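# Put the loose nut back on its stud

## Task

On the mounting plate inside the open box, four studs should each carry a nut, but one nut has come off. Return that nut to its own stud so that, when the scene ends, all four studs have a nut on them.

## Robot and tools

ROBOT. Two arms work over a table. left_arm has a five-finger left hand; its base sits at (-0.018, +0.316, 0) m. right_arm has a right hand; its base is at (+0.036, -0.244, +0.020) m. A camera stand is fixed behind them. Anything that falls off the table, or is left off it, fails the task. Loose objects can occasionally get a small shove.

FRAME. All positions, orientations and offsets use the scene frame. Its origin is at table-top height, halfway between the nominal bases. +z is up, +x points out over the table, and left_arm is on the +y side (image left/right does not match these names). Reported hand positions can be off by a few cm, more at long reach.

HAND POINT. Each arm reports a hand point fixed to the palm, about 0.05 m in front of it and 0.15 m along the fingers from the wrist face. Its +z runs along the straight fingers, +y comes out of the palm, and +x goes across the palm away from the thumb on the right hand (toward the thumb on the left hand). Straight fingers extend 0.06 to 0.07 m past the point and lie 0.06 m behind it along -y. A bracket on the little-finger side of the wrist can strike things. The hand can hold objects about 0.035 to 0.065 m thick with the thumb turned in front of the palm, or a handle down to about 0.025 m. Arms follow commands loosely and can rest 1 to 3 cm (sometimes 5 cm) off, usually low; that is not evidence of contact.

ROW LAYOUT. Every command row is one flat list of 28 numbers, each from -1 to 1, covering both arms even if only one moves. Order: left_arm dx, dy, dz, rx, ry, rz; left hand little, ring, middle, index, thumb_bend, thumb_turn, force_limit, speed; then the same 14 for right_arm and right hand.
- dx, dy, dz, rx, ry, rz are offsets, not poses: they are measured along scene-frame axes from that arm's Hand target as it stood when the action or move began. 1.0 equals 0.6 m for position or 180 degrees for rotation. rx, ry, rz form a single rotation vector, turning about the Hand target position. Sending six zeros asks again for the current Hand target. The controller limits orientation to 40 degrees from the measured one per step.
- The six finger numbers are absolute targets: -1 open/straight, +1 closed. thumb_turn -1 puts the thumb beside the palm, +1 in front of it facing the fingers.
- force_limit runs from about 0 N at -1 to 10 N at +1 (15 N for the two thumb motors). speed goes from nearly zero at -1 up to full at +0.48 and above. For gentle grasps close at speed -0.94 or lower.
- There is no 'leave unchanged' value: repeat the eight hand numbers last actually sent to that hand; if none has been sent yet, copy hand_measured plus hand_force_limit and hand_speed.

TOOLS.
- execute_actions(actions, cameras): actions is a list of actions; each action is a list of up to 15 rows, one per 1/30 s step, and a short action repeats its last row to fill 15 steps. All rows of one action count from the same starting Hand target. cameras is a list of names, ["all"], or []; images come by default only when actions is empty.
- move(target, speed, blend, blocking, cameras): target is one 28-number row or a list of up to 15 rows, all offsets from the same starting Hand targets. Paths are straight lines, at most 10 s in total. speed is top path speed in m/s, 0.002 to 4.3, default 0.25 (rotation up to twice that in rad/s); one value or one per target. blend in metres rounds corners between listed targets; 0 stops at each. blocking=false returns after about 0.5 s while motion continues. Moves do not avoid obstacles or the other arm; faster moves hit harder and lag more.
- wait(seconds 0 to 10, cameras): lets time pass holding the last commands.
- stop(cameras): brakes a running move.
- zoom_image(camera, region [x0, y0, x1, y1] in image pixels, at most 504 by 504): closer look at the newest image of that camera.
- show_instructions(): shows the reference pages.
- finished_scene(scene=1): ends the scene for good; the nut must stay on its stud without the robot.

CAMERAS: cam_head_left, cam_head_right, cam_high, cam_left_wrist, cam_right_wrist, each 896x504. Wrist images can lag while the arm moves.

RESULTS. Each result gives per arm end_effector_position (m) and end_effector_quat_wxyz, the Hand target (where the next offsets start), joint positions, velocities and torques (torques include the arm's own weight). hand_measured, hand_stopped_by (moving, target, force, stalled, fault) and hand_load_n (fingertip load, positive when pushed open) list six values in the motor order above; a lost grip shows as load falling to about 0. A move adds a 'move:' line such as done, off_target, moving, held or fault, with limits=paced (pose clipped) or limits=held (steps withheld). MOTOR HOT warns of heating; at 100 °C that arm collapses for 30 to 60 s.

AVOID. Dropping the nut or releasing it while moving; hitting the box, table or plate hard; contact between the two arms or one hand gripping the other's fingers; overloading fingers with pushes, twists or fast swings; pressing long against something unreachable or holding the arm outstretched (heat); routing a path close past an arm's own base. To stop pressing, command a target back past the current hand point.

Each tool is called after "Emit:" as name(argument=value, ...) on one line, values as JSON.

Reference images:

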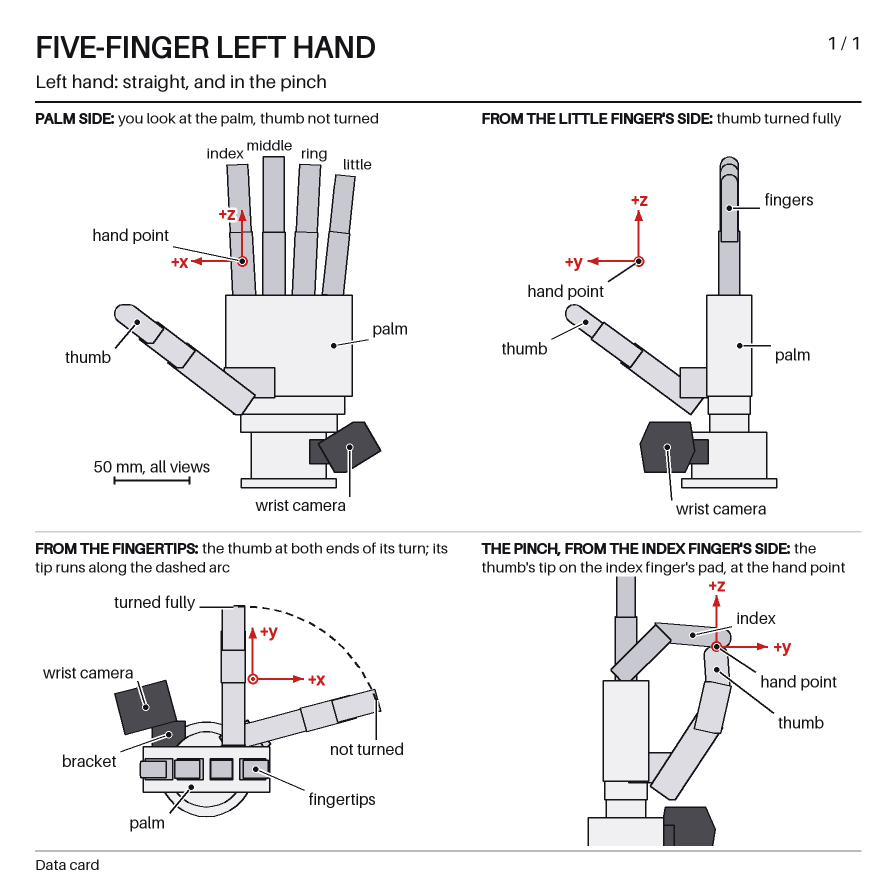

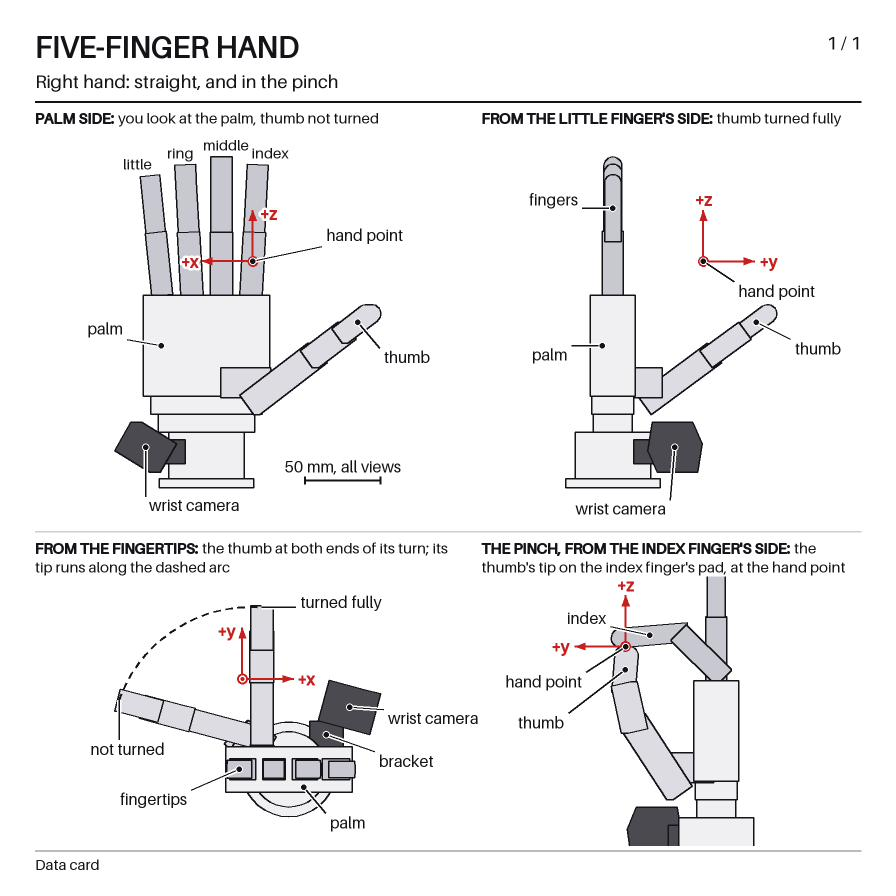

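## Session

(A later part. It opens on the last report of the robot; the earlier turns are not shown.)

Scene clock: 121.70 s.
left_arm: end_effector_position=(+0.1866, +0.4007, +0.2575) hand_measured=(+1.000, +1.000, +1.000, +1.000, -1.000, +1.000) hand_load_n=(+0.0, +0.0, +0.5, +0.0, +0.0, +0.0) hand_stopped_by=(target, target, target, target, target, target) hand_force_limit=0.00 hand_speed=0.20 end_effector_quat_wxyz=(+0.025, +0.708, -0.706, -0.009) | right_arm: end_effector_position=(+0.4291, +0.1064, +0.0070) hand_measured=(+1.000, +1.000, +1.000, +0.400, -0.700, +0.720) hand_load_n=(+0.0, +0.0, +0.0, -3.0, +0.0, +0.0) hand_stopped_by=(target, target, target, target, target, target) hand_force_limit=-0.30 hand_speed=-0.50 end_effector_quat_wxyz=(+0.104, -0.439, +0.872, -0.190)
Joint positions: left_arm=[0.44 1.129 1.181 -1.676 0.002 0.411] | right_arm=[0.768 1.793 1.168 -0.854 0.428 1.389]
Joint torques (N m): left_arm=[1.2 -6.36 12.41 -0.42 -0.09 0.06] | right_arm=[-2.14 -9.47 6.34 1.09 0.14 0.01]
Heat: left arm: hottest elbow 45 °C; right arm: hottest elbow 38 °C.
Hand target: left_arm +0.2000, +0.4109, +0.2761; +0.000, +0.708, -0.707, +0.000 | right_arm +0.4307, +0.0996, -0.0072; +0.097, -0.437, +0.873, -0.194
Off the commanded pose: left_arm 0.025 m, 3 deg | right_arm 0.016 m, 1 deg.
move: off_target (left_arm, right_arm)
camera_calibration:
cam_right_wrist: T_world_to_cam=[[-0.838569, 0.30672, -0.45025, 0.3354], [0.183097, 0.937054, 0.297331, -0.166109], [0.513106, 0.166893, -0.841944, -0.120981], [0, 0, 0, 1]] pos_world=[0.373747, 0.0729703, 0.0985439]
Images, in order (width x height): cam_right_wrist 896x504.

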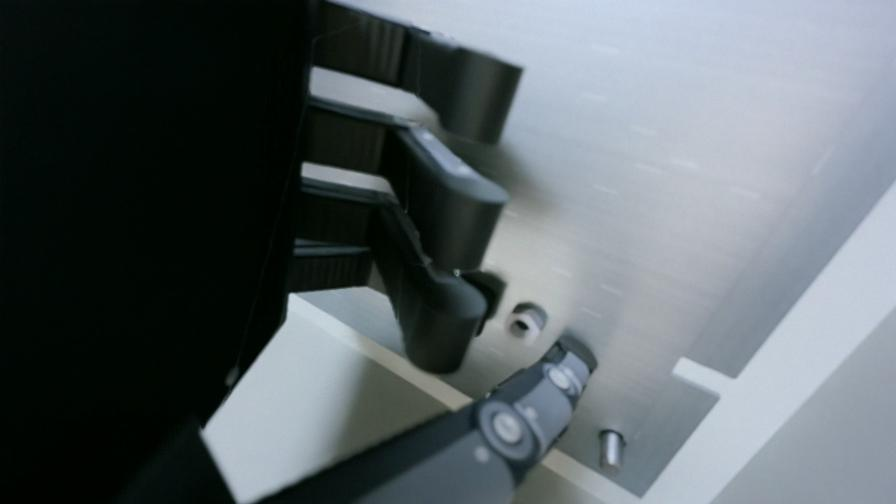

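Emit:
move(target=[0, 0, 0, 0, 0, 0, 1, 1, 1, 1, -1, 1, 0, 0.2, 0.0, 0.0, 0.005, 0.0, 0.0, 0.0, 1, 1, 1, 0.4, -0.3, 0.72, -0.6, -0.9], speed=[0.03], cameras=["cam_right_wrist"])

Emit:
zoom_image(camera="cam_right_wrist", region=[440, 220, 640, 420])

Scene clock: 123.77 s.
left_arm: end_effector_position=(+0.1866, +0.4007, +0.2575) hand_measured=(+1.000, +1.000, +1.000, +1.000, -1.000, +1.000) hand_load_n=(+0.0, +0.0, +0.0, +0.0, +0.0, +0.0) hand_stopped_by=(target, target, target, target, target, target) hand_force_limit=0.00 hand_speed=0.20 end_effector_quat_wxyz=(+0.025, +0.708, -0.706, -0.009) | right_arm: end_effector_position=(+0.4290, +0.1064, +0.0070) hand_measured=(+1.000, +1.000, +1.000, +0.400, -0.506, +0.720) hand_load_n=(+0.0, +0.0, +0.0, -1.5, +2.5, +0.0) hand_stopped_by=(target, target, target, target, force, target) hand_force_limit=-0.60 hand_speed=-0.90 end_effector_quat_wxyz=(+0.104, -0.439, +0.872, -0.190)
Joint positions: left_arm=[0.44 1.129 1.181 -1.676 0.002 0.411] | right_arm=[0.768 1.793 1.168 -0.854 0.428 1.388]
Joint torques (N m): left_arm=[0.44 -6.42 12.68 -0.68 -0.11 0.07] | right_arm=[-2.08 -9.76 6.58 0.83 0.15 0.01]
Heat: left arm: hottest elbow 45 °C; right arm: hottest elbow 38 °C.
Hand target: left_arm +0.2000, +0.4109, +0.2761; +0.000, +0.708, -0.707, +0.000 | right_arm +0.4307, +0.0996, -0.0041; +0.097, -0.437, +0.873, -0.194
Off the commanded pose: left_arm 0.025 m, 3 deg | right_arm 0.013 m, 1 deg.
move: off_target (left_arm, right_arm)
camera_calibration:
cam_right_wrist: T_world_to_cam=[[-0.839142, 0.305306, -0.450144, 0.335706], [0.181912, 0.937477, 0.296723, -0.165637], [0.512591, 0.167106, -0.842215, -0.120778], [0, 0, 0, 1]] pos_world=[0.373746, 0.0729709, 0.0985435]
Images, in order (width x height): cam_right_wrist 896x504.

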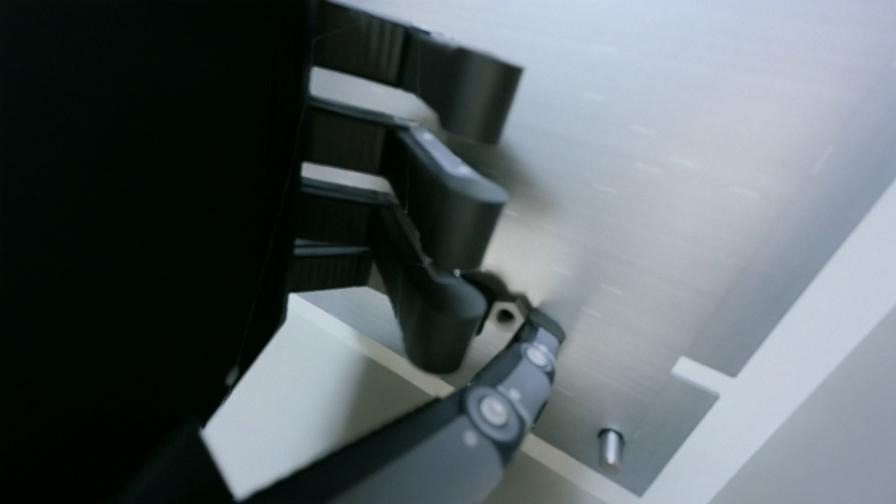

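Scaled by 2.520 from the camera's 896x504 image, which has a finer 1280x720 frame.

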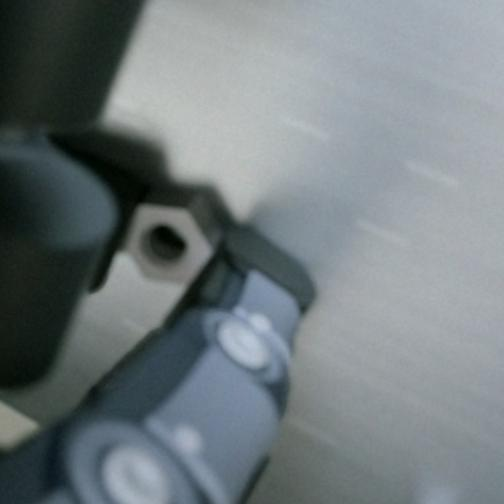

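Emit:
move(target=[0, 0, 0, 0, 0, 0, 1, 1, 1, 1, -1, 1, 0, 0.2, 0.0, 0.0, 0.003, 0.0, 0.0, 0.0, 1, 1, 1, 0.4, -0.28, 0.72, -0.1, -0.9], speed=[0.03], cameras=["cam_right_wrist"])

Emit:
zoom_image(camera="cam_right_wrist", region=[440, 220, 640, 420])

Scene clock: 125.13 s.
left_arm: end_effector_position=(+0.1866, +0.4007, +0.2575) hand_measured=(+1.000, +1.000, +1.000, +1.000, -1.000, +1.000) hand_load_n=(+0.0, +0.0, +0.0, +0.0, +0.0, +0.0) hand_stopped_by=(target, target, target, target, target, target) hand_force_limit=0.00 hand_speed=0.20 end_effector_quat_wxyz=(+0.025, +0.708, -0.706, -0.009) | right_arm: end_effector_position=(+0.4290, +0.1064, +0.0070) hand_measured=(+1.000, +1.000, +1.000, +0.400, -0.486, +0.720) hand_load_n=(+0.0, +0.0, +0.0, +0.0, +7.0, +0.0) hand_stopped_by=(target, target, target, target, force, target) hand_force_limit=-0.10 hand_speed=-0.90 end_effector_quat_wxyz=(+0.104, -0.439, +0.872, -0.190)
Joint positions: left_arm=[0.44 1.129 1.181 -1.676 0.002 0.411] | right_arm=[0.768 1.793 1.168 -0.854 0.428 1.388]
Joint torques (N m): left_arm=[1.08 -5.36 12.57 -0.49 -0.11 0.06] | right_arm=[-2.08 -9.99 6.71 0.68 0.14 0.01]
Heat: left arm: hottest elbow 45 °C; right arm: hottest elbow 37 °C.
Hand target: left_arm +0.2000, +0.4109, +0.2761; +0.000, +0.708, -0.707, +0.000 | right_arm +0.4307, +0.0996, -0.0023; +0.097, -0.437, +0.873, -0.194
Off the commanded pose: left_arm 0.025 m, 3 deg | right_arm 0.012 m, 1 deg.
move: off_target (left_arm, right_arm)
camera_calibration:
cam_right_wrist: T_world_to_cam=[[-0.839142, 0.305306, -0.450144, 0.335706], [0.181912, 0.937477, 0.296723, -0.165637], [0.512591, 0.167106, -0.842215, -0.120778], [0, 0, 0, 1]] pos_world=[0.373746, 0.0729709, 0.0985435]
Images, in order (width x height): cam_right_wrist 896x504.

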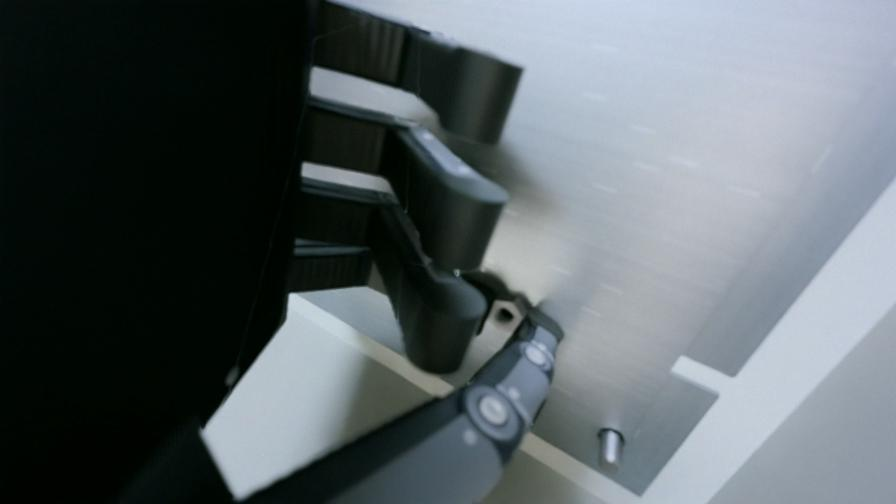

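Scaled by 2.520 from the camera's 896x504 image, which has a finer 1280x720 frame.

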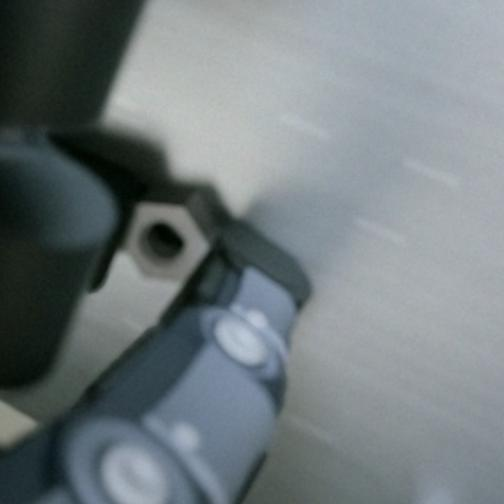

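Emit:
move(target=[0, 0, 0, 0, 0, 0, 1, 1, 1, 1, -1, 1, 0, 0.2, 0.0, 0.01, 0.06, 0.0, 0.0, 0.0, 1, 1, 1, 0.4, -0.28, 0.72, -0.1, -0.9], speed=[0.05], cameras=["cam_right_wrist"])

Emit:
zoom_image(camera="cam_right_wrist", region=[440, 220, 640, 420])

Scene clock: 126.77 s.
left_arm: end_effector_position=(+0.1866, +0.4007, +0.2575) hand_measured=(+1.000, +1.000, +1.000, +1.000, -1.000, +1.000) hand_load_n=(+0.0, +0.0, +0.0, +0.5, -0.5, +0.0) hand_stopped_by=(target, target, target, target, target, target) hand_force_limit=0.00 hand_speed=0.20 end_effector_quat_wxyz=(+0.025, +0.708, -0.706, -0.009) | right_arm: end_effector_position=(+0.4134, +0.0910, +0.0095) hand_measured=(+1.000, +1.000, +1.000, +0.400, -0.484, +0.720) hand_load_n=(+0.0, +0.0, +0.0, +0.0, +0.0, +0.0) hand_stopped_by=(target, target, target, target, force, target) hand_force_limit=-0.10 hand_speed=-0.90 end_effector_quat_wxyz=(+0.069, -0.442, +0.871, -0.201)
Joint positions: left_arm=[0.44 1.129 1.181 -1.676 0.002 0.411] | right_arm=[0.768 1.782 1.168 -0.942 0.428 1.399]
Joint torques (N m): left_arm=[0.15 -5.89 12.49 -0.36 -0.11 0.12] | right_arm=[-1.32 -12.22 10.45 0.27 0.18 0.1]
Heat: left arm: hottest elbow 46 °C; right arm: hottest elbow 37 °C.
Hand target: left_arm +0.2000, +0.4109, +0.2761; +0.000, +0.708, -0.707, +0.000 | right_arm +0.4307, +0.1056, +0.0337; +0.097, -0.437, +0.873, -0.194
Off the commanded pose: left_arm 0.025 m, 3 deg | right_arm 0.033 m, 3 deg.
move: off_target (left_arm, right_arm)
camera_calibration:
cam_right_wrist: T_world_to_cam=[[-0.858879, 0.291949, -0.420824, 0.337594], [0.205085, 0.948924, 0.239756, -0.159258], [0.469326, 0.119617, -0.874885, -0.0855863], [0, 0, 0, 1]] pos_world=[0.362782, 0.0628009, 0.105373]
Images, in order (width x height): cam_right_wrist 896x504.

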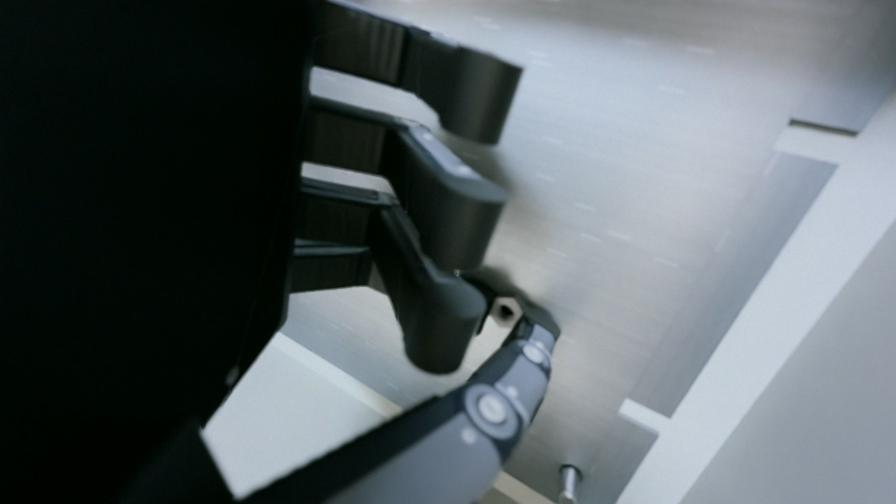

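Scaled by 2.520 from the camera's 896x504 image, which has a finer 1280x720 frame.

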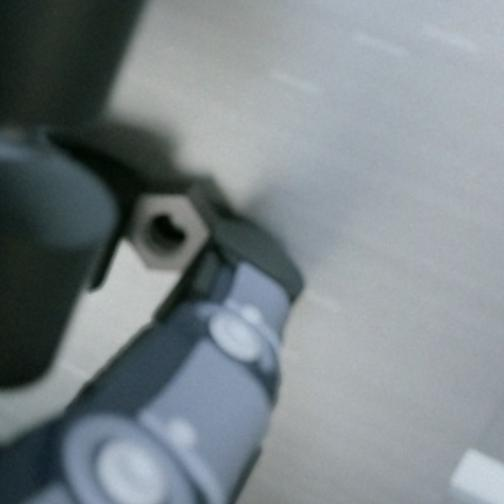

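Emit:
zoom_image(camera="cam_right_wrist", region=[470, 270, 580, 360])

Scaled by 4.582 from the camera's 896x504 image, which has a finer 1280x720 frame.

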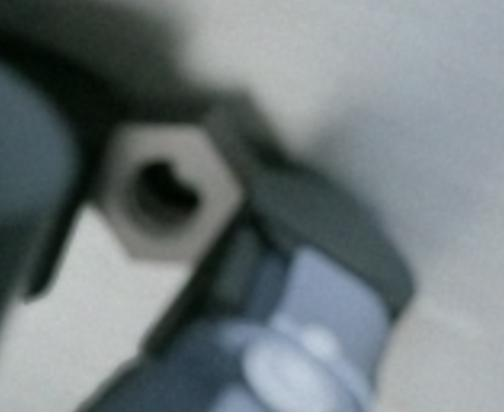

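Emit:
move(target=[0, 0, 0, 0, 0, 0, 1, 1, 1, 1, -1, 1, 0, 0.2, -0.005, -0.01, 0.0, -0.0083, -0.0111, 0.0, 1, 1, 1, 0.4, -0.8, 0.72, -0.1, 0.0], speed=[0.05], cameras=["cam_right_wrist"])

Scene clock: 132.00 s.
left_arm: end_effector_position=(+0.1866, +0.4007, +0.2575) hand_measured=(+1.000, +1.000, +1.000, +1.000, -1.000, +1.000) hand_load_n=(+0.0, +0.0, +0.0, +0.0, +0.0, +0.0) hand_stopped_by=(target, target, target, target, target, target) hand_force_limit=0.00 hand_speed=0.20 end_effector_quat_wxyz=(+0.025, +0.708, -0.706, -0.009) | right_arm: end_effector_position=(+0.4200, +0.0869, +0.0166) hand_measured=(+1.000, +1.000, +1.000, +0.400, -0.800, +0.720) hand_load_n=(+0.0, +0.0, +0.5, +0.0, +0.0, +0.0) hand_stopped_by=(target, target, target, target, target, target) hand_force_limit=-0.10 hand_speed=0.00 end_effector_quat_wxyz=(+0.081, -0.438, +0.869, -0.216)
Joint positions: left_arm=[0.44 1.129 1.181 -1.676 0.002 0.411] | right_arm=[0.768 1.77 1.168 -0.942 0.465 1.402]
Joint torques (N m): left_arm=[1.03 -5.48 12.72 -0.51 -0.08 0.09] | right_arm=[-0.26 -12.22 8.5 0.73 0.4 0.17]
Heat: left arm: hottest elbow 46 °C; right arm: hottest elbow 38 °C.
Hand target: left_arm +0.2000, +0.4109, +0.2761; +0.000, +0.708, -0.707, +0.000 | right_arm +0.4277, +0.0996, +0.0335; +0.106, -0.434, +0.869, -0.213
Off the commanded pose: left_arm 0.025 m, 3 deg | right_arm 0.023 m, 3 deg.
move: off_target (left_arm, right_arm)
camera_calibration:
cam_right_wrist: T_world_to_cam=[[-0.842253, 0.287609, -0.455951, 0.341416], [0.200006, 0.952141, 0.23114, -0.156396], [0.500607, 0.103485, -0.859467, -0.0939891], [0, 0, 0, 1]] pos_world=[0.365891, 0.0604436, 0.111038]
Images, in order (width x height): cam_right_wrist 896x504.

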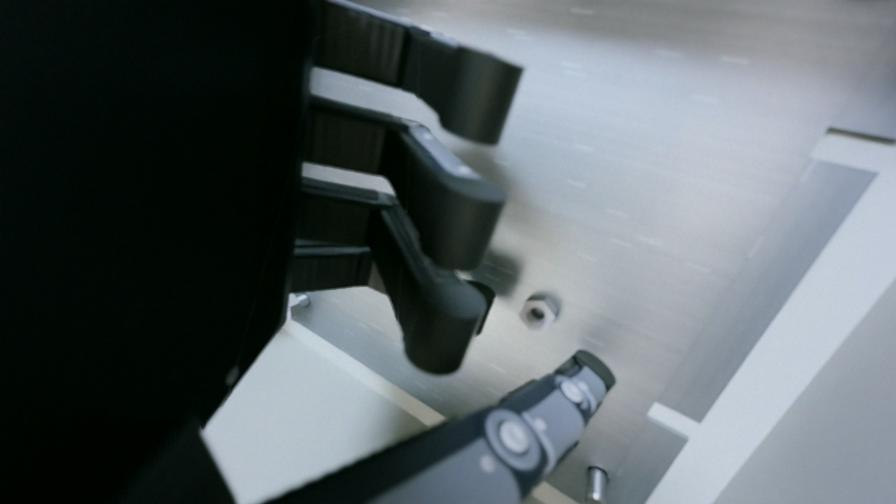

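Emit:
move(target=[0, 0, 0, 0, 0, 0, 1, 1, 1, 1, -1, 1, 0, 0.2, -0.0172, -0.03, -0.05, 0, 0, 0.0, 1, 1, 1, 0.4, -0.8, 0.72, -0.1, 0.0], speed=[0.05], cameras=["cam_right_wrist"])

Emit:
zoom_image(camera="cam_right_wrist", region=[440, 220, 640, 420])

Scene clock: 134.23 s.
left_arm: end_effector_position=(+0.1866, +0.4007, +0.2575) hand_measured=(+1.000, +1.000, +1.000, +1.000, -1.000, +1.000) hand_load_n=(+0.0, +0.0, +0.0, +0.0, +0.0, +0.0) hand_stopped_by=(target, target, target, target, target, target) hand_force_limit=0.00 hand_speed=0.20 end_effector_quat_wxyz=(+0.025, +0.708, -0.706, -0.009) | right_arm: end_effector_position=(+0.4189, +0.0850, +0.0065) hand_measured=(+1.000, +1.000, +1.000, +0.400, -0.800, +0.720) hand_load_n=(+0.0, +0.0, +0.0, -3.5, +0.0, +0.0) hand_stopped_by=(target, target, target, target, target, target) hand_force_limit=-0.10 hand_speed=0.00 end_effector_quat_wxyz=(+0.105, -0.432, +0.871, -0.210)
Joint positions: left_arm=[0.44 1.129 1.181 -1.676 0.002 0.411] | right_arm=[0.768 1.753 1.106 -0.845 0.468 1.402]
Joint torques (N m): left_arm=[0.67 -5.83 12.71 -0.36 -0.15 0.07] | right_arm=[-1.26 -10.58 5.89 0.96 0.32 0.05]
Heat: left arm: hottest elbow 46 °C; right arm: hottest elbow 37 °C.
Hand target: left_arm +0.2000, +0.4109, +0.2761; +0.000, +0.708, -0.707, +0.000 | right_arm +0.4174, +0.0816, +0.0036; +0.106, -0.434, +0.869, -0.213
Off the commanded pose: left_arm 0.025 m, 3 deg | right_arm 0.005 m, 0 deg.
move: off_target (left_arm)
camera_calibration:
cam_right_wrist: T_world_to_cam=[[-0.824159, 0.303271, -0.478318, 0.327702], [0.190483, 0.943779, 0.270182, -0.14758], [0.533365, 0.131562, -0.835592, -0.118152], [0, 0, 0, 1]] pos_world=[0.361208, 0.0554442, 0.097892]
Images, in order (width x height): cam_right_wrist 896x504.

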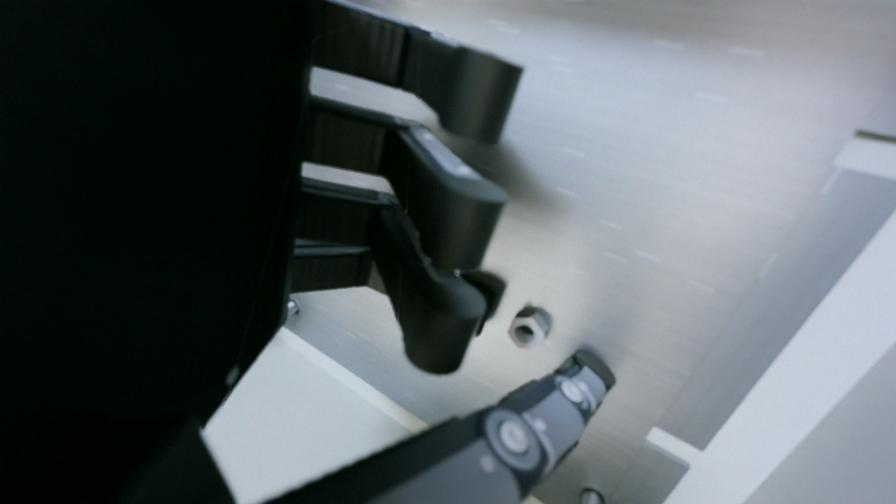

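Scaled by 2.520 from the camera's 896x504 image, which has a finer 1280x720 frame.

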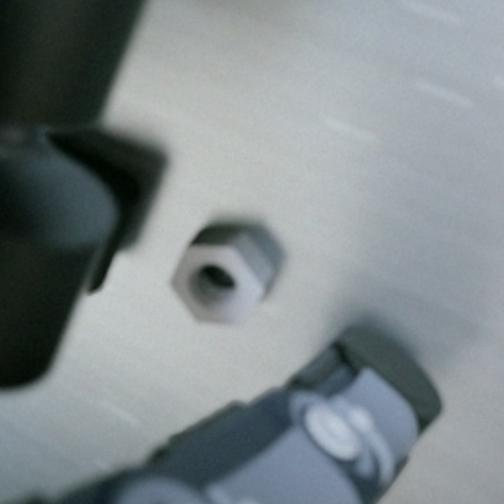

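Emit:
move(target=[0, 0, 0, 0, 0, 0, 1, 1, 1, 1, -1, 1, 0, 0.2, 0.0, 0.0, 0.0, 0, 0, 0.0, 1, 1, 1, 0.4, -0.3, 0.72, -0.6, -0.9], speed=[0.05], cameras=["cam_right_wrist"])

Emit:
zoom_image(camera="cam_right_wrist", region=[470, 270, 580, 360])

Scene clock: 136.57 s.
left_arm: end_effector_position=(+0.1866, +0.4007, +0.2575) hand_measured=(+1.000, +1.000, +1.000, +1.000, -1.000, +1.000) hand_load_n=(+0.0, +0.0, +0.0, +0.0, +0.0, +0.0) hand_stopped_by=(target, target, target, target, target, target) hand_force_limit=0.00 hand_speed=0.20 end_effector_quat_wxyz=(+0.025, +0.708, -0.706, -0.009) | right_arm: end_effector_position=(+0.4187, +0.0853, +0.0070) hand_measured=(+1.000, +1.000, +1.000, +0.400, -0.566, +0.720) hand_load_n=(+0.0, +0.0, +0.0, -0.5, +2.5, +0.0) hand_stopped_by=(target, target, target, target, force, target) hand_force_limit=-0.60 hand_speed=-0.90 end_effector_quat_wxyz=(+0.105, -0.433, +0.871, -0.209)
Joint positions: left_arm=[0.44 1.129 1.181 -1.676 0.002 0.411] | right_arm=[0.768 1.752 1.106 -0.845 0.466 1.4]
Joint torques (N m): left_arm=[0.67 -6.07 12.42 -0.46 -0.09 0.07] | right_arm=[-1.2 -10.52 5.91 0.96 0.38 0.05]
Heat: left arm: hottest elbow 46 °C; right arm: hottest elbow 37 °C.
Hand target: left_arm +0.2000, +0.4109, +0.2761; +0.000, +0.708, -0.707, +0.000 | right_arm +0.4174, +0.0816, +0.0037; +0.106, -0.434, +0.869, -0.213
Off the commanded pose: left_arm 0.025 m, 3 deg | right_arm 0.005 m, 1 deg.
move: off_target (left_arm)
camera_calibration:
cam_right_wrist: T_world_to_cam=[[-0.824912, 0.302673, -0.477398, 0.328039], [0.189245, 0.943704, 0.27131, -0.147456], [0.532641, 0.133462, -0.835752, -0.117524], [0, 0, 0, 1]] pos_world=[0.361106, 0.0555509, 0.0983904]
Images, in order (width x height): cam_right_wrist 896x504.

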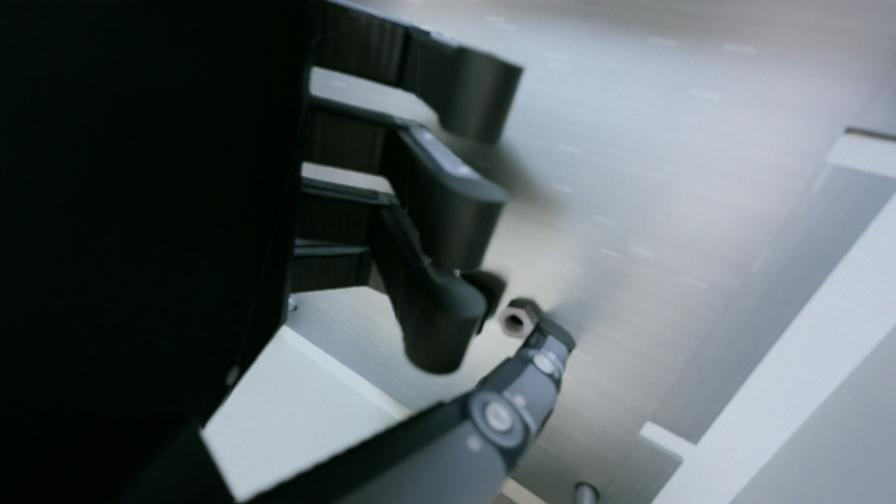

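Scaled by 4.582 from the camera's 896x504 image, which has a finer 1280x720 frame.

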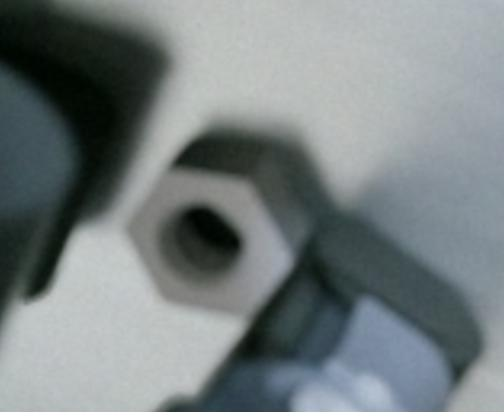

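Emit:
move(target=[0, 0, 0, 0, 0, 0, 1, 1, 1, 1, -1, 1, 0, 0.2, 0.0, 0.0, 0.0, 0, 0, 0.0, 1, 1, 1, 0.4, -0.31, 0.72, -0.3, -0.9], speed=[0.05], cameras=["cam_right_wrist"])

Emit:
zoom_image(camera="cam_right_wrist", region=[470, 270, 580, 360])

Scene clock: 137.90 s.
left_arm: end_effector_position=(+0.1866, +0.4007, +0.2575) hand_measured=(+1.000, +1.000, +1.000, +1.000, -1.000, +1.000) hand_load_n=(+0.0, +0.0, +0.0, +0.0, -0.5, +0.0) hand_stopped_by=(target, target, target, target, target, target) hand_force_limit=0.00 hand_speed=0.20 end_effector_quat_wxyz=(+0.025, +0.708, -0.706, -0.009) | right_arm: end_effector_position=(+0.4187, +0.0861, +0.0074) hand_measured=(+1.000, +1.000, +1.000, +0.400, -0.494, +0.720) hand_load_n=(+0.0, +0.0, +0.0, +1.0, +5.5, -0.5) hand_stopped_by=(target, target, target, target, force, target) hand_force_limit=-0.30 hand_speed=-0.90 end_effector_quat_wxyz=(+0.106, -0.433, +0.871, -0.207)
Joint positions: left_arm=[0.44 1.129 1.181 -1.676 0.002 0.411] | right_arm=[0.768 1.751 1.106 -0.844 0.463 1.4]
Joint torques (N m): left_arm=[-0.09 -6.59 12.59 -0.31 -0.08 0.09] | right_arm=[-1.14 -10.46 5.91 0.92 0.47 0.05]
Heat: left arm: hottest elbow 46 °C; right arm: hottest elbow 37 °C.
Hand target: left_arm +0.2000, +0.4109, +0.2761; +0.000, +0.708, -0.707, +0.000 | right_arm +0.4174, +0.0816, +0.0036; +0.106, -0.434, +0.869, -0.213
Off the commanded pose: left_arm 0.025 m, 3 deg | right_arm 0.006 m, 1 deg.
move: off_target (left_arm)
camera_calibration:
cam_right_wrist: T_world_to_cam=[[-0.825229, 0.304286, -0.475823, 0.327876], [0.189169, 0.942714, 0.274782, -0.148157], [0.532178, 0.136747, -0.835516, -0.117453], [0, 0, 0, 1]] pos_world=[0.361105, 0.0559627, 0.0985882]
Images, in order (width x height): cam_right_wrist 896x504.

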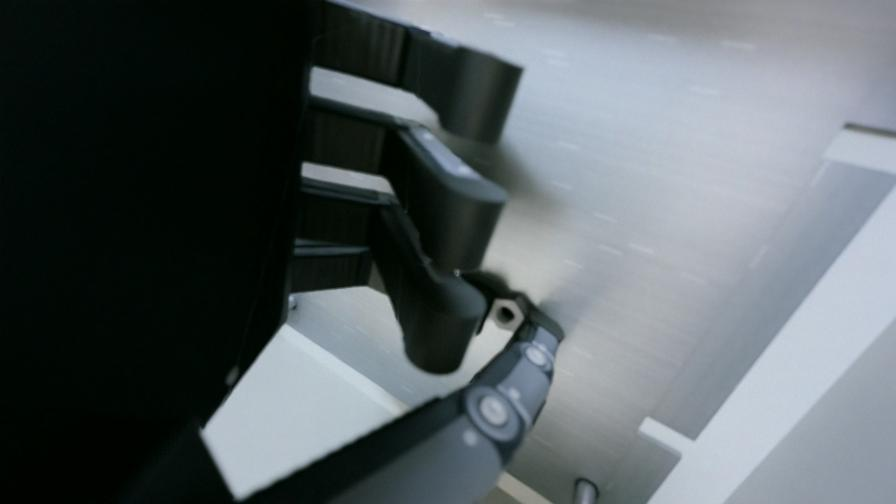

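Scaled by 4.582 from the camera's 896x504 image, which has a finer 1280x720 frame.

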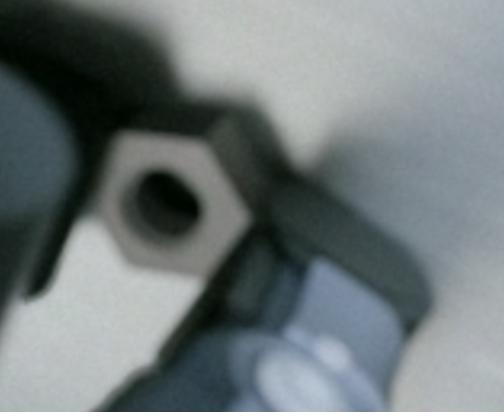

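Emit:
move(target=[0, 0, 0, 0, 0, 0, 1, 1, 1, 1, -1, 1, 0, 0.2, 0.0, 0.0, 0.0, 0, 0, 0.0, 1, 1, 1, 0.4, -0.29, 0.72, 0.0, -0.9], speed=[0.05], cameras=[])

Emit:
move(target=[0, 0, 0, 0, 0, 0, 1, 1, 1, 1, -1, 1, 0, 0.2, 0.0068, 0.0067, 0.05, 0.0126, -0.013, 0.0, 1, 1, 1, 0.4, -0.29, 0.72, 0.0, -0.9], speed=[0.05], cameras=["cam_right_wrist"])

Emit:
zoom_image(camera="cam_right_wrist", region=[470, 270, 580, 360])

Scene clock: 139.10 s.
left_arm: end_effector_position=(+0.1866, +0.4007, +0.2575) hand_measured=(+1.000, +1.000, +1.000, +1.000, -1.000, +1.000) hand_load_n=(+0.0, +0.0, +0.0, +0.0, +0.0, +0.0) hand_stopped_by=(target, target, target, target, target, target) hand_force_limit=0.00 hand_speed=0.20 end_effector_quat_wxyz=(+0.025, +0.708, -0.706, -0.009) | right_arm: end_effector_position=(+0.4187, +0.0861, +0.0074) hand_measured=(+1.000, +1.000, +1.000, +0.400, -0.484, +0.720) hand_load_n=(+0.0, +0.0, +0.5, +2.0, +7.5, -0.5) hand_stopped_by=(target, target, target, target, force, target) hand_force_limit=0.00 hand_speed=-0.90 end_effector_quat_wxyz=(+0.106, -0.433, +0.871, -0.207)
Joint positions: left_arm=[0.44 1.129 1.181 -1.676 0.002 0.411] | right_arm=[0.768 1.751 1.106 -0.844 0.463 1.4]
Joint torques (N m): left_arm=[0.62 -5.89 12.63 -0.17 -0.09 0.13] | right_arm=[-1.26 -10.4 5.91 0.92 0.47 0.05]
Heat: left arm: hottest elbow 46 °C; right arm: hottest elbow 37 °C.
Hand target: left_arm +0.2000, +0.4109, +0.2761; +0.000, +0.708, -0.707, +0.000 | right_arm +0.4174, +0.0816, +0.0036; +0.106, -0.434, +0.869, -0.213
Off the commanded pose: left_arm 0.025 m, 3 deg | right_arm 0.006 m, 1 deg.
move: off_target (left_arm)
No camera images: "cameras" was empty.

Scene clock: 140.43 s.
left_arm: end_effector_position=(+0.1866, +0.4007, +0.2575) hand_measured=(+1.000, +1.000, +1.000, +1.000, -1.000, +1.000) hand_load_n=(+0.0, +0.0, +0.0, +0.0, +0.0, +0.0) hand_stopped_by=(target, target, target, target, target, target) hand_force_limit=0.00 hand_speed=0.20 end_effector_quat_wxyz=(+0.025, +0.708, -0.706, -0.009) | right_arm: end_effector_position=(+0.4188, +0.0857, +0.0255) hand_measured=(+1.000, +1.000, +1.000, +0.400, -0.482, +0.720) hand_load_n=(+0.0, +0.0, +0.5, +0.0, +0.0, +0.0) hand_stopped_by=(target, target, target, target, force, target) hand_force_limit=0.00 hand_speed=-0.90 end_effector_quat_wxyz=(+0.122, -0.428, +0.872, -0.203)
Joint positions: left_arm=[0.44 1.129 1.181 -1.676 0.002 0.411] | right_arm=[0.768 1.704 1.093 -0.844 0.465 1.402]
Joint torques (N m): left_arm=[1.08 -6.01 12.66 -0.47 -0.1 0.08] | right_arm=[-1.2 -11.34 6.94 0.75 0.4 0.05]
Heat: left arm: hottest elbow 47 °C; right arm: hottest elbow 37 °C.
Hand target: left_arm +0.2000, +0.4109, +0.2761; +0.000, +0.708, -0.707, +0.000 | right_arm +0.4214, +0.0855, +0.0335; +0.132, -0.428, +0.870, -0.204
Off the commanded pose: left_arm 0.025 m, 3 deg | right_arm 0.009 m, 1 deg.
move: off_target (left_arm)
camera_calibration:
cam_right_wrist: T_world_to_cam=[[-0.812286, 0.316679, -0.489801, 0.330628], [0.183132, 0.935773, 0.301316, -0.150417], [0.553763, 0.155057, -0.81811, -0.113354], [0, 0, 0, 1]] pos_world=[0.358882, 0.0536291, 0.114529]
Images, in order (width x height): cam_right_wrist 896x504.

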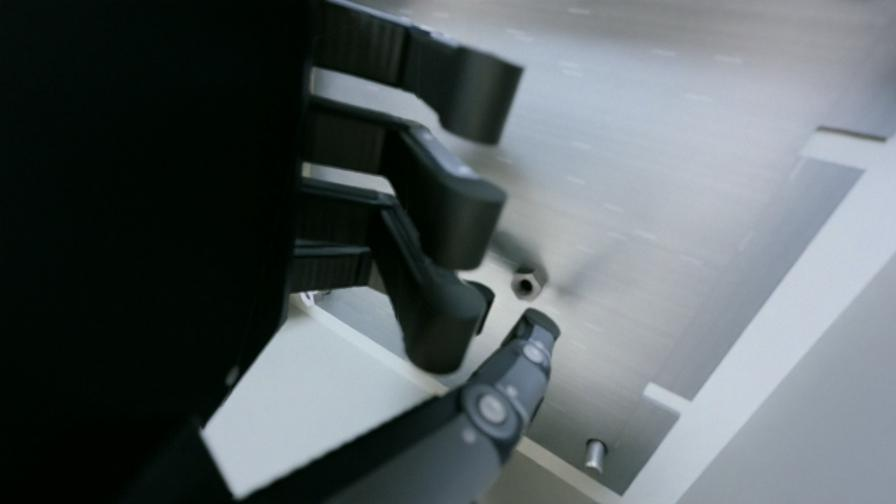

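Scaled by 4.582 from the camera's 896x504 image, which has a finer 1280x720 frame.

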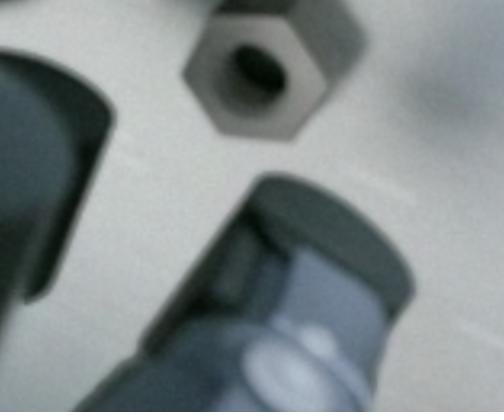

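Emit:
move(target=[0,0,0,0,0,0,1,1,1,1,-1,1,0,0.2,0,0,0,0,0,0,1,1,1,0.4,-0.8,0.72,0.0,0.0], cameras=["cam_right_wrist"])

Scene clock: 144.27 s.
left_arm: end_effector_position=(+0.1866, +0.4007, +0.2575) hand_measured=(+1.000, +1.000, +1.000, +1.000, -1.000, +1.000) hand_load_n=(+0.0, +0.0, +0.0, +0.0, +0.0, +0.0) hand_stopped_by=(target, target, target, target, target, target) hand_force_limit=0.00 hand_speed=0.20 end_effector_quat_wxyz=(+0.025, +0.708, -0.706, -0.009) | right_arm: end_effector_position=(+0.4188, +0.0857, +0.0255) hand_measured=(+1.000, +1.000, +1.000, +0.400, -0.800, +0.720) hand_load_n=(+0.0, +0.0, +0.5, +0.0, +0.0, +0.0) hand_stopped_by=(target, target, target, target, target, target) hand_force_limit=0.00 hand_speed=0.00 end_effector_quat_wxyz=(+0.122, -0.428, +0.872, -0.203)
Joint positions: left_arm=[0.44 1.129 1.181 -1.676 0.002 0.411] | right_arm=[0.768 1.704 1.093 -0.844 0.465 1.402]
Joint torques (N m): left_arm=[0.5 -5.25 12.45 -0.58 -0.11 0.06] | right_arm=[-1.26 -11.34 6.95 0.75 0.39 0.05]
Heat: left arm: hottest elbow 47 °C; right arm: hottest elbow 37 °C.
Hand target: left_arm +0.2000, +0.4109, +0.2761; +0.000, +0.708, -0.707, +0.000 | right_arm +0.4214, +0.0855, +0.0335; +0.132, -0.428, +0.870, -0.204
Off the commanded pose: left_arm 0.025 m, 3 deg | right_arm 0.008 m, 1 deg.
move: off_target (left_arm)
camera_calibration:
cam_right_wrist: T_world_to_cam=[[-0.812286, 0.316679, -0.489801, 0.330628], [0.183132, 0.935773, 0.301316, -0.150417], [0.553763, 0.155057, -0.81811, -0.113354], [0, 0, 0, 1]] pos_world=[0.358882, 0.0536291, 0.114529]
Images, in order (width x height): cam_right_wrist 896x504.

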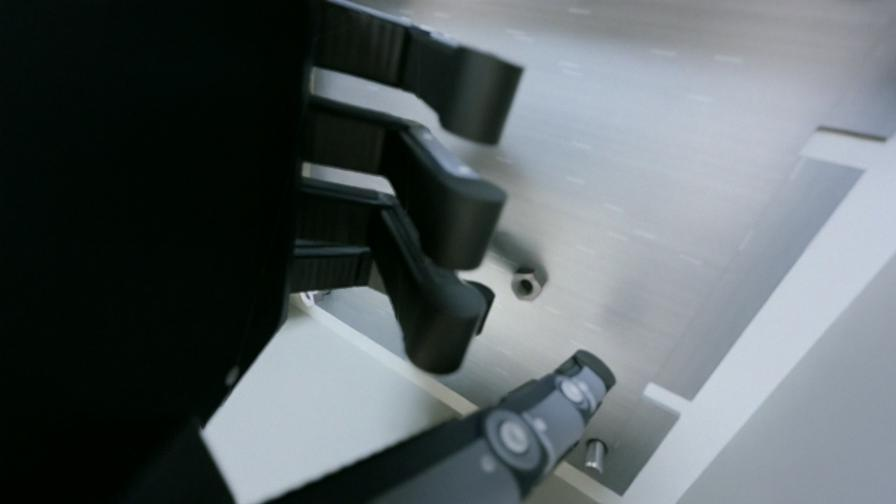

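Emit:
zoom_image(camera="cam_right_wrist", region=[400, 200, 640, 400])

Scaled by 2.100 from the camera's 896x504 image, which has a finer 1280x720 frame.

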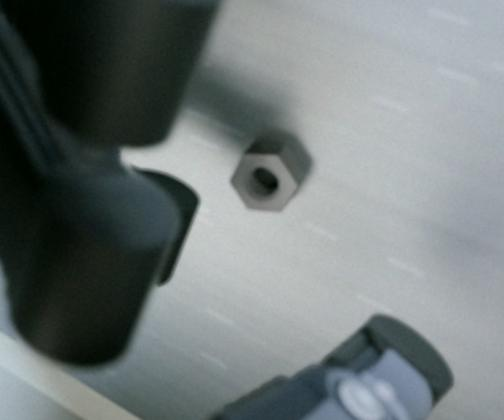

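Emit:
zoom_image(camera="cam_right_wrist", region=[500, 260, 560, 310])

Emit:
show_instructions()

Scaled by 8.400 from the camera's 896x504 image, which has a finer 1280x720 frame.

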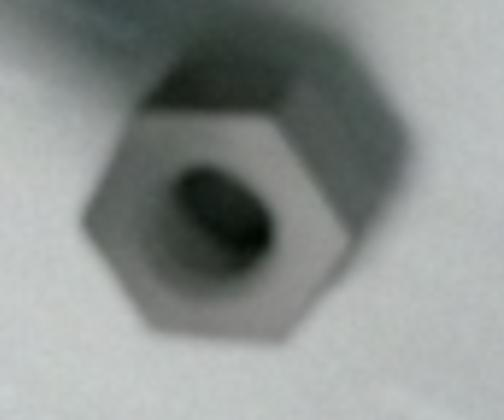

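Reference images for this scene: FIVE-FINGER LEFT HAND page 1, FIVE-FINGER HAND page 1.

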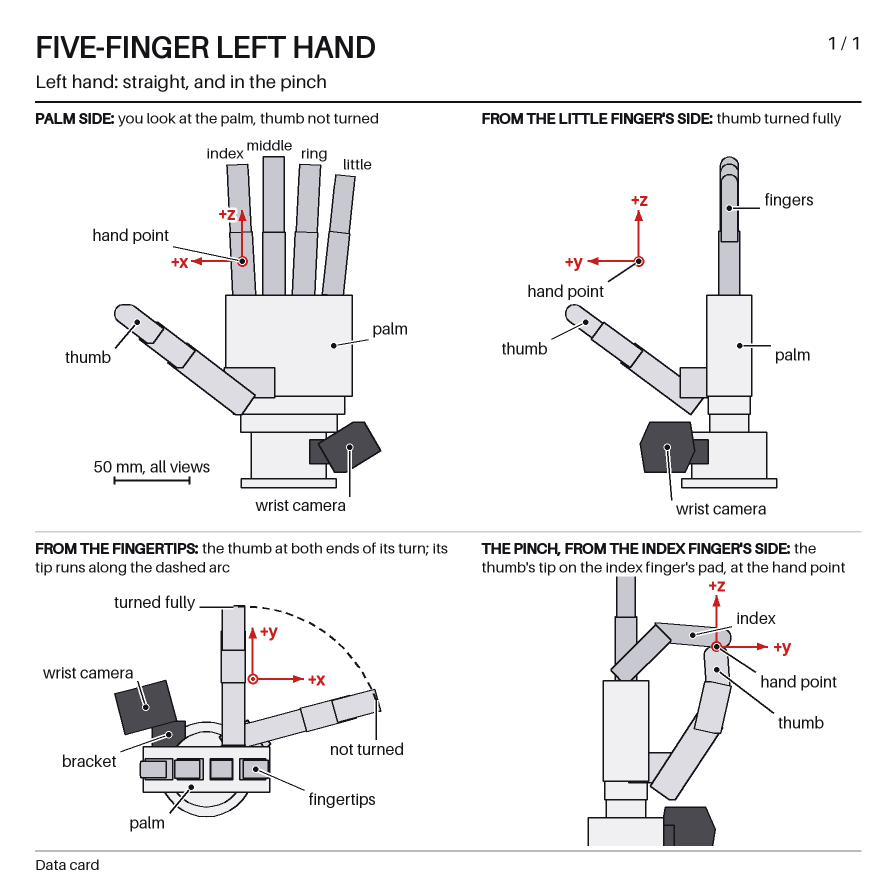

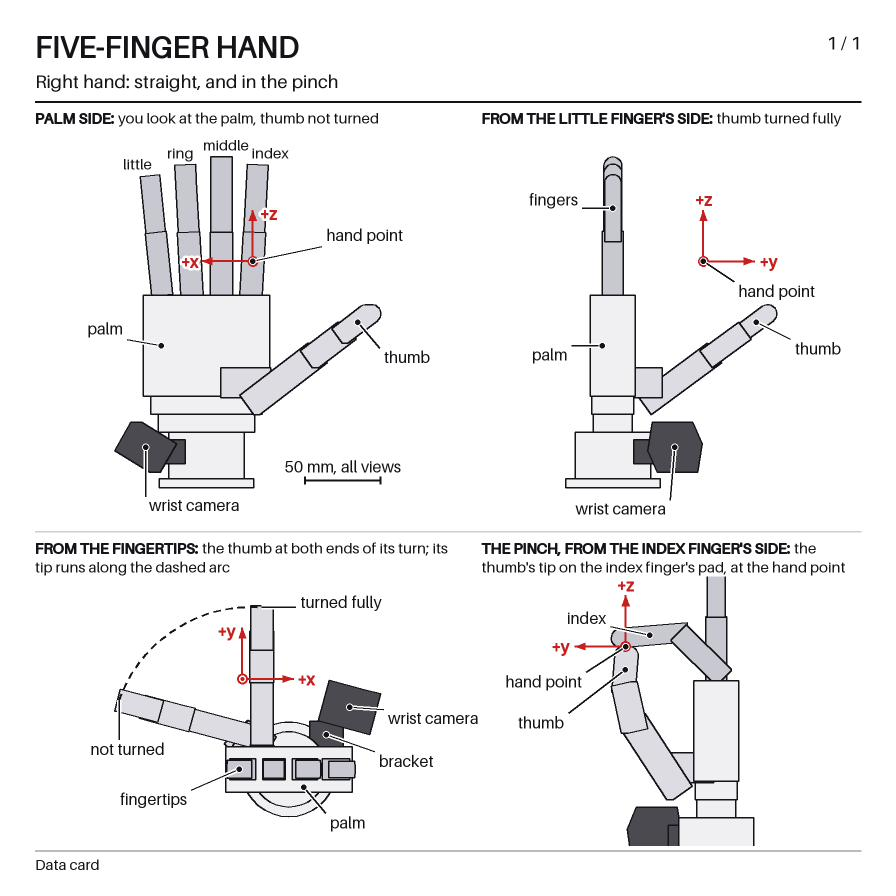

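Emit:
zoom_image(camera="cam_right_wrist", region=[420, 260, 640, 440])

Scaled by 2.291 from the camera's 896x504 image, which has a finer 1280x720 frame.

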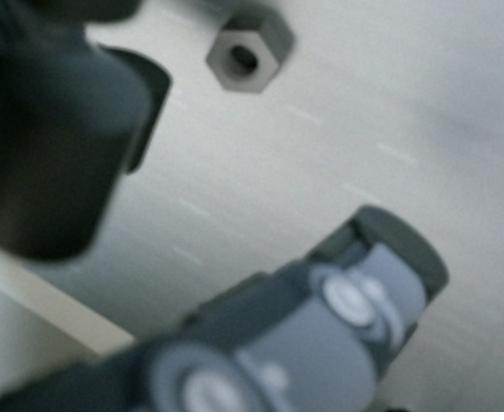

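Emit:
move(target=[0,0,0,0,0,0,1,1,1,1,-1,1,0,0.2,0.0035,-0.0135,-0.04,-0.0102,0.007,-0.0213,1,1,1,0.4,-0.8,0.8,0.0,0.0], speed=0.05, cameras=["cam_right_wrist"])

Scene clock: 154.90 s.
left_arm: end_effector_position=(+0.1866, +0.4007, +0.2575) hand_measured=(+1.000, +1.000, +1.000, +1.000, -1.000, +1.000) hand_load_n=(+0.0, +0.0, +0.0, +0.0, +0.0, +0.0) hand_stopped_by=(target, target, target, target, target, target) hand_force_limit=0.00 hand_speed=0.20 end_effector_quat_wxyz=(+0.025, +0.708, -0.706, -0.009) | right_arm: end_effector_position=(+0.4189, +0.0807, +0.0142) hand_measured=(+1.000, +1.000, +1.000, +0.400, -0.800, +0.800) hand_load_n=(+0.0, +0.0, +0.0, +0.0, +0.0, +0.0) hand_stopped_by=(target, target, target, target, target, target) hand_force_limit=0.00 hand_speed=0.00 end_effector_quat_wxyz=(+0.112, -0.411, +0.879, -0.212)
Joint positions: left_arm=[0.44 1.129 1.181 -1.676 0.002 0.411] | right_arm=[0.768 1.729 1.093 -0.854 0.479 1.446]
Joint torques (N m): left_arm=[0.5 -5.83 12.66 -0.57 -0.11 0.11] | right_arm=[-1.73 -9.11 7.6 0.36 0.42 0.18]
Heat: left arm: hottest elbow 48 °C; right arm: hottest elbow 37 °C.
Hand target: left_arm +0.2000, +0.4109, +0.2761; +0.000, +0.708, -0.707, +0.000 | right_arm +0.4235, +0.0774, +0.0095; +0.109, -0.403, +0.882, -0.218
Off the commanded pose: left_arm 0.025 m, 3 deg | right_arm 0.007 m, 1 deg.
move: off_target (left_arm)
camera_calibration:
cam_right_wrist: T_world_to_cam=[[-0.800908, 0.340852, -0.492307, 0.32002], [0.222459, 0.932704, 0.283857, -0.158335], [0.55593, 0.117825, -0.822836, -0.119666], [0, 0, 0, 1]] pos_world=[0.358056, 0.0527, 0.104027]
Images, in order (width x height): cam_right_wrist 896x504.

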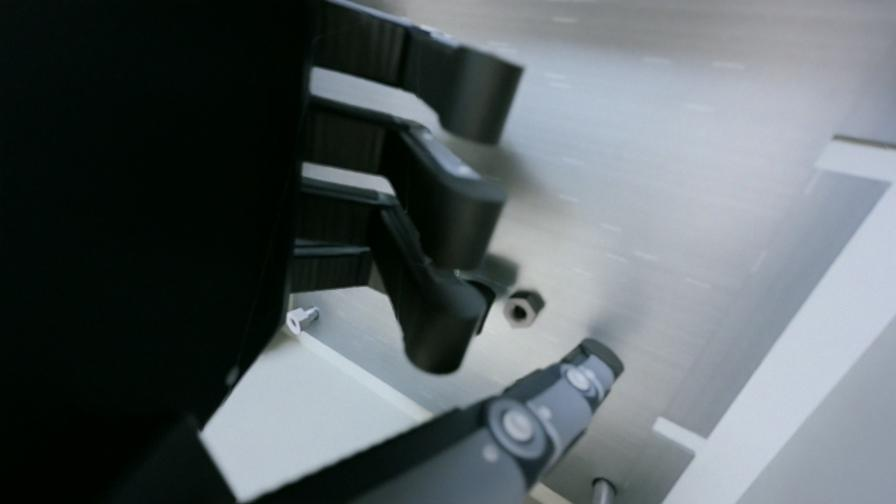

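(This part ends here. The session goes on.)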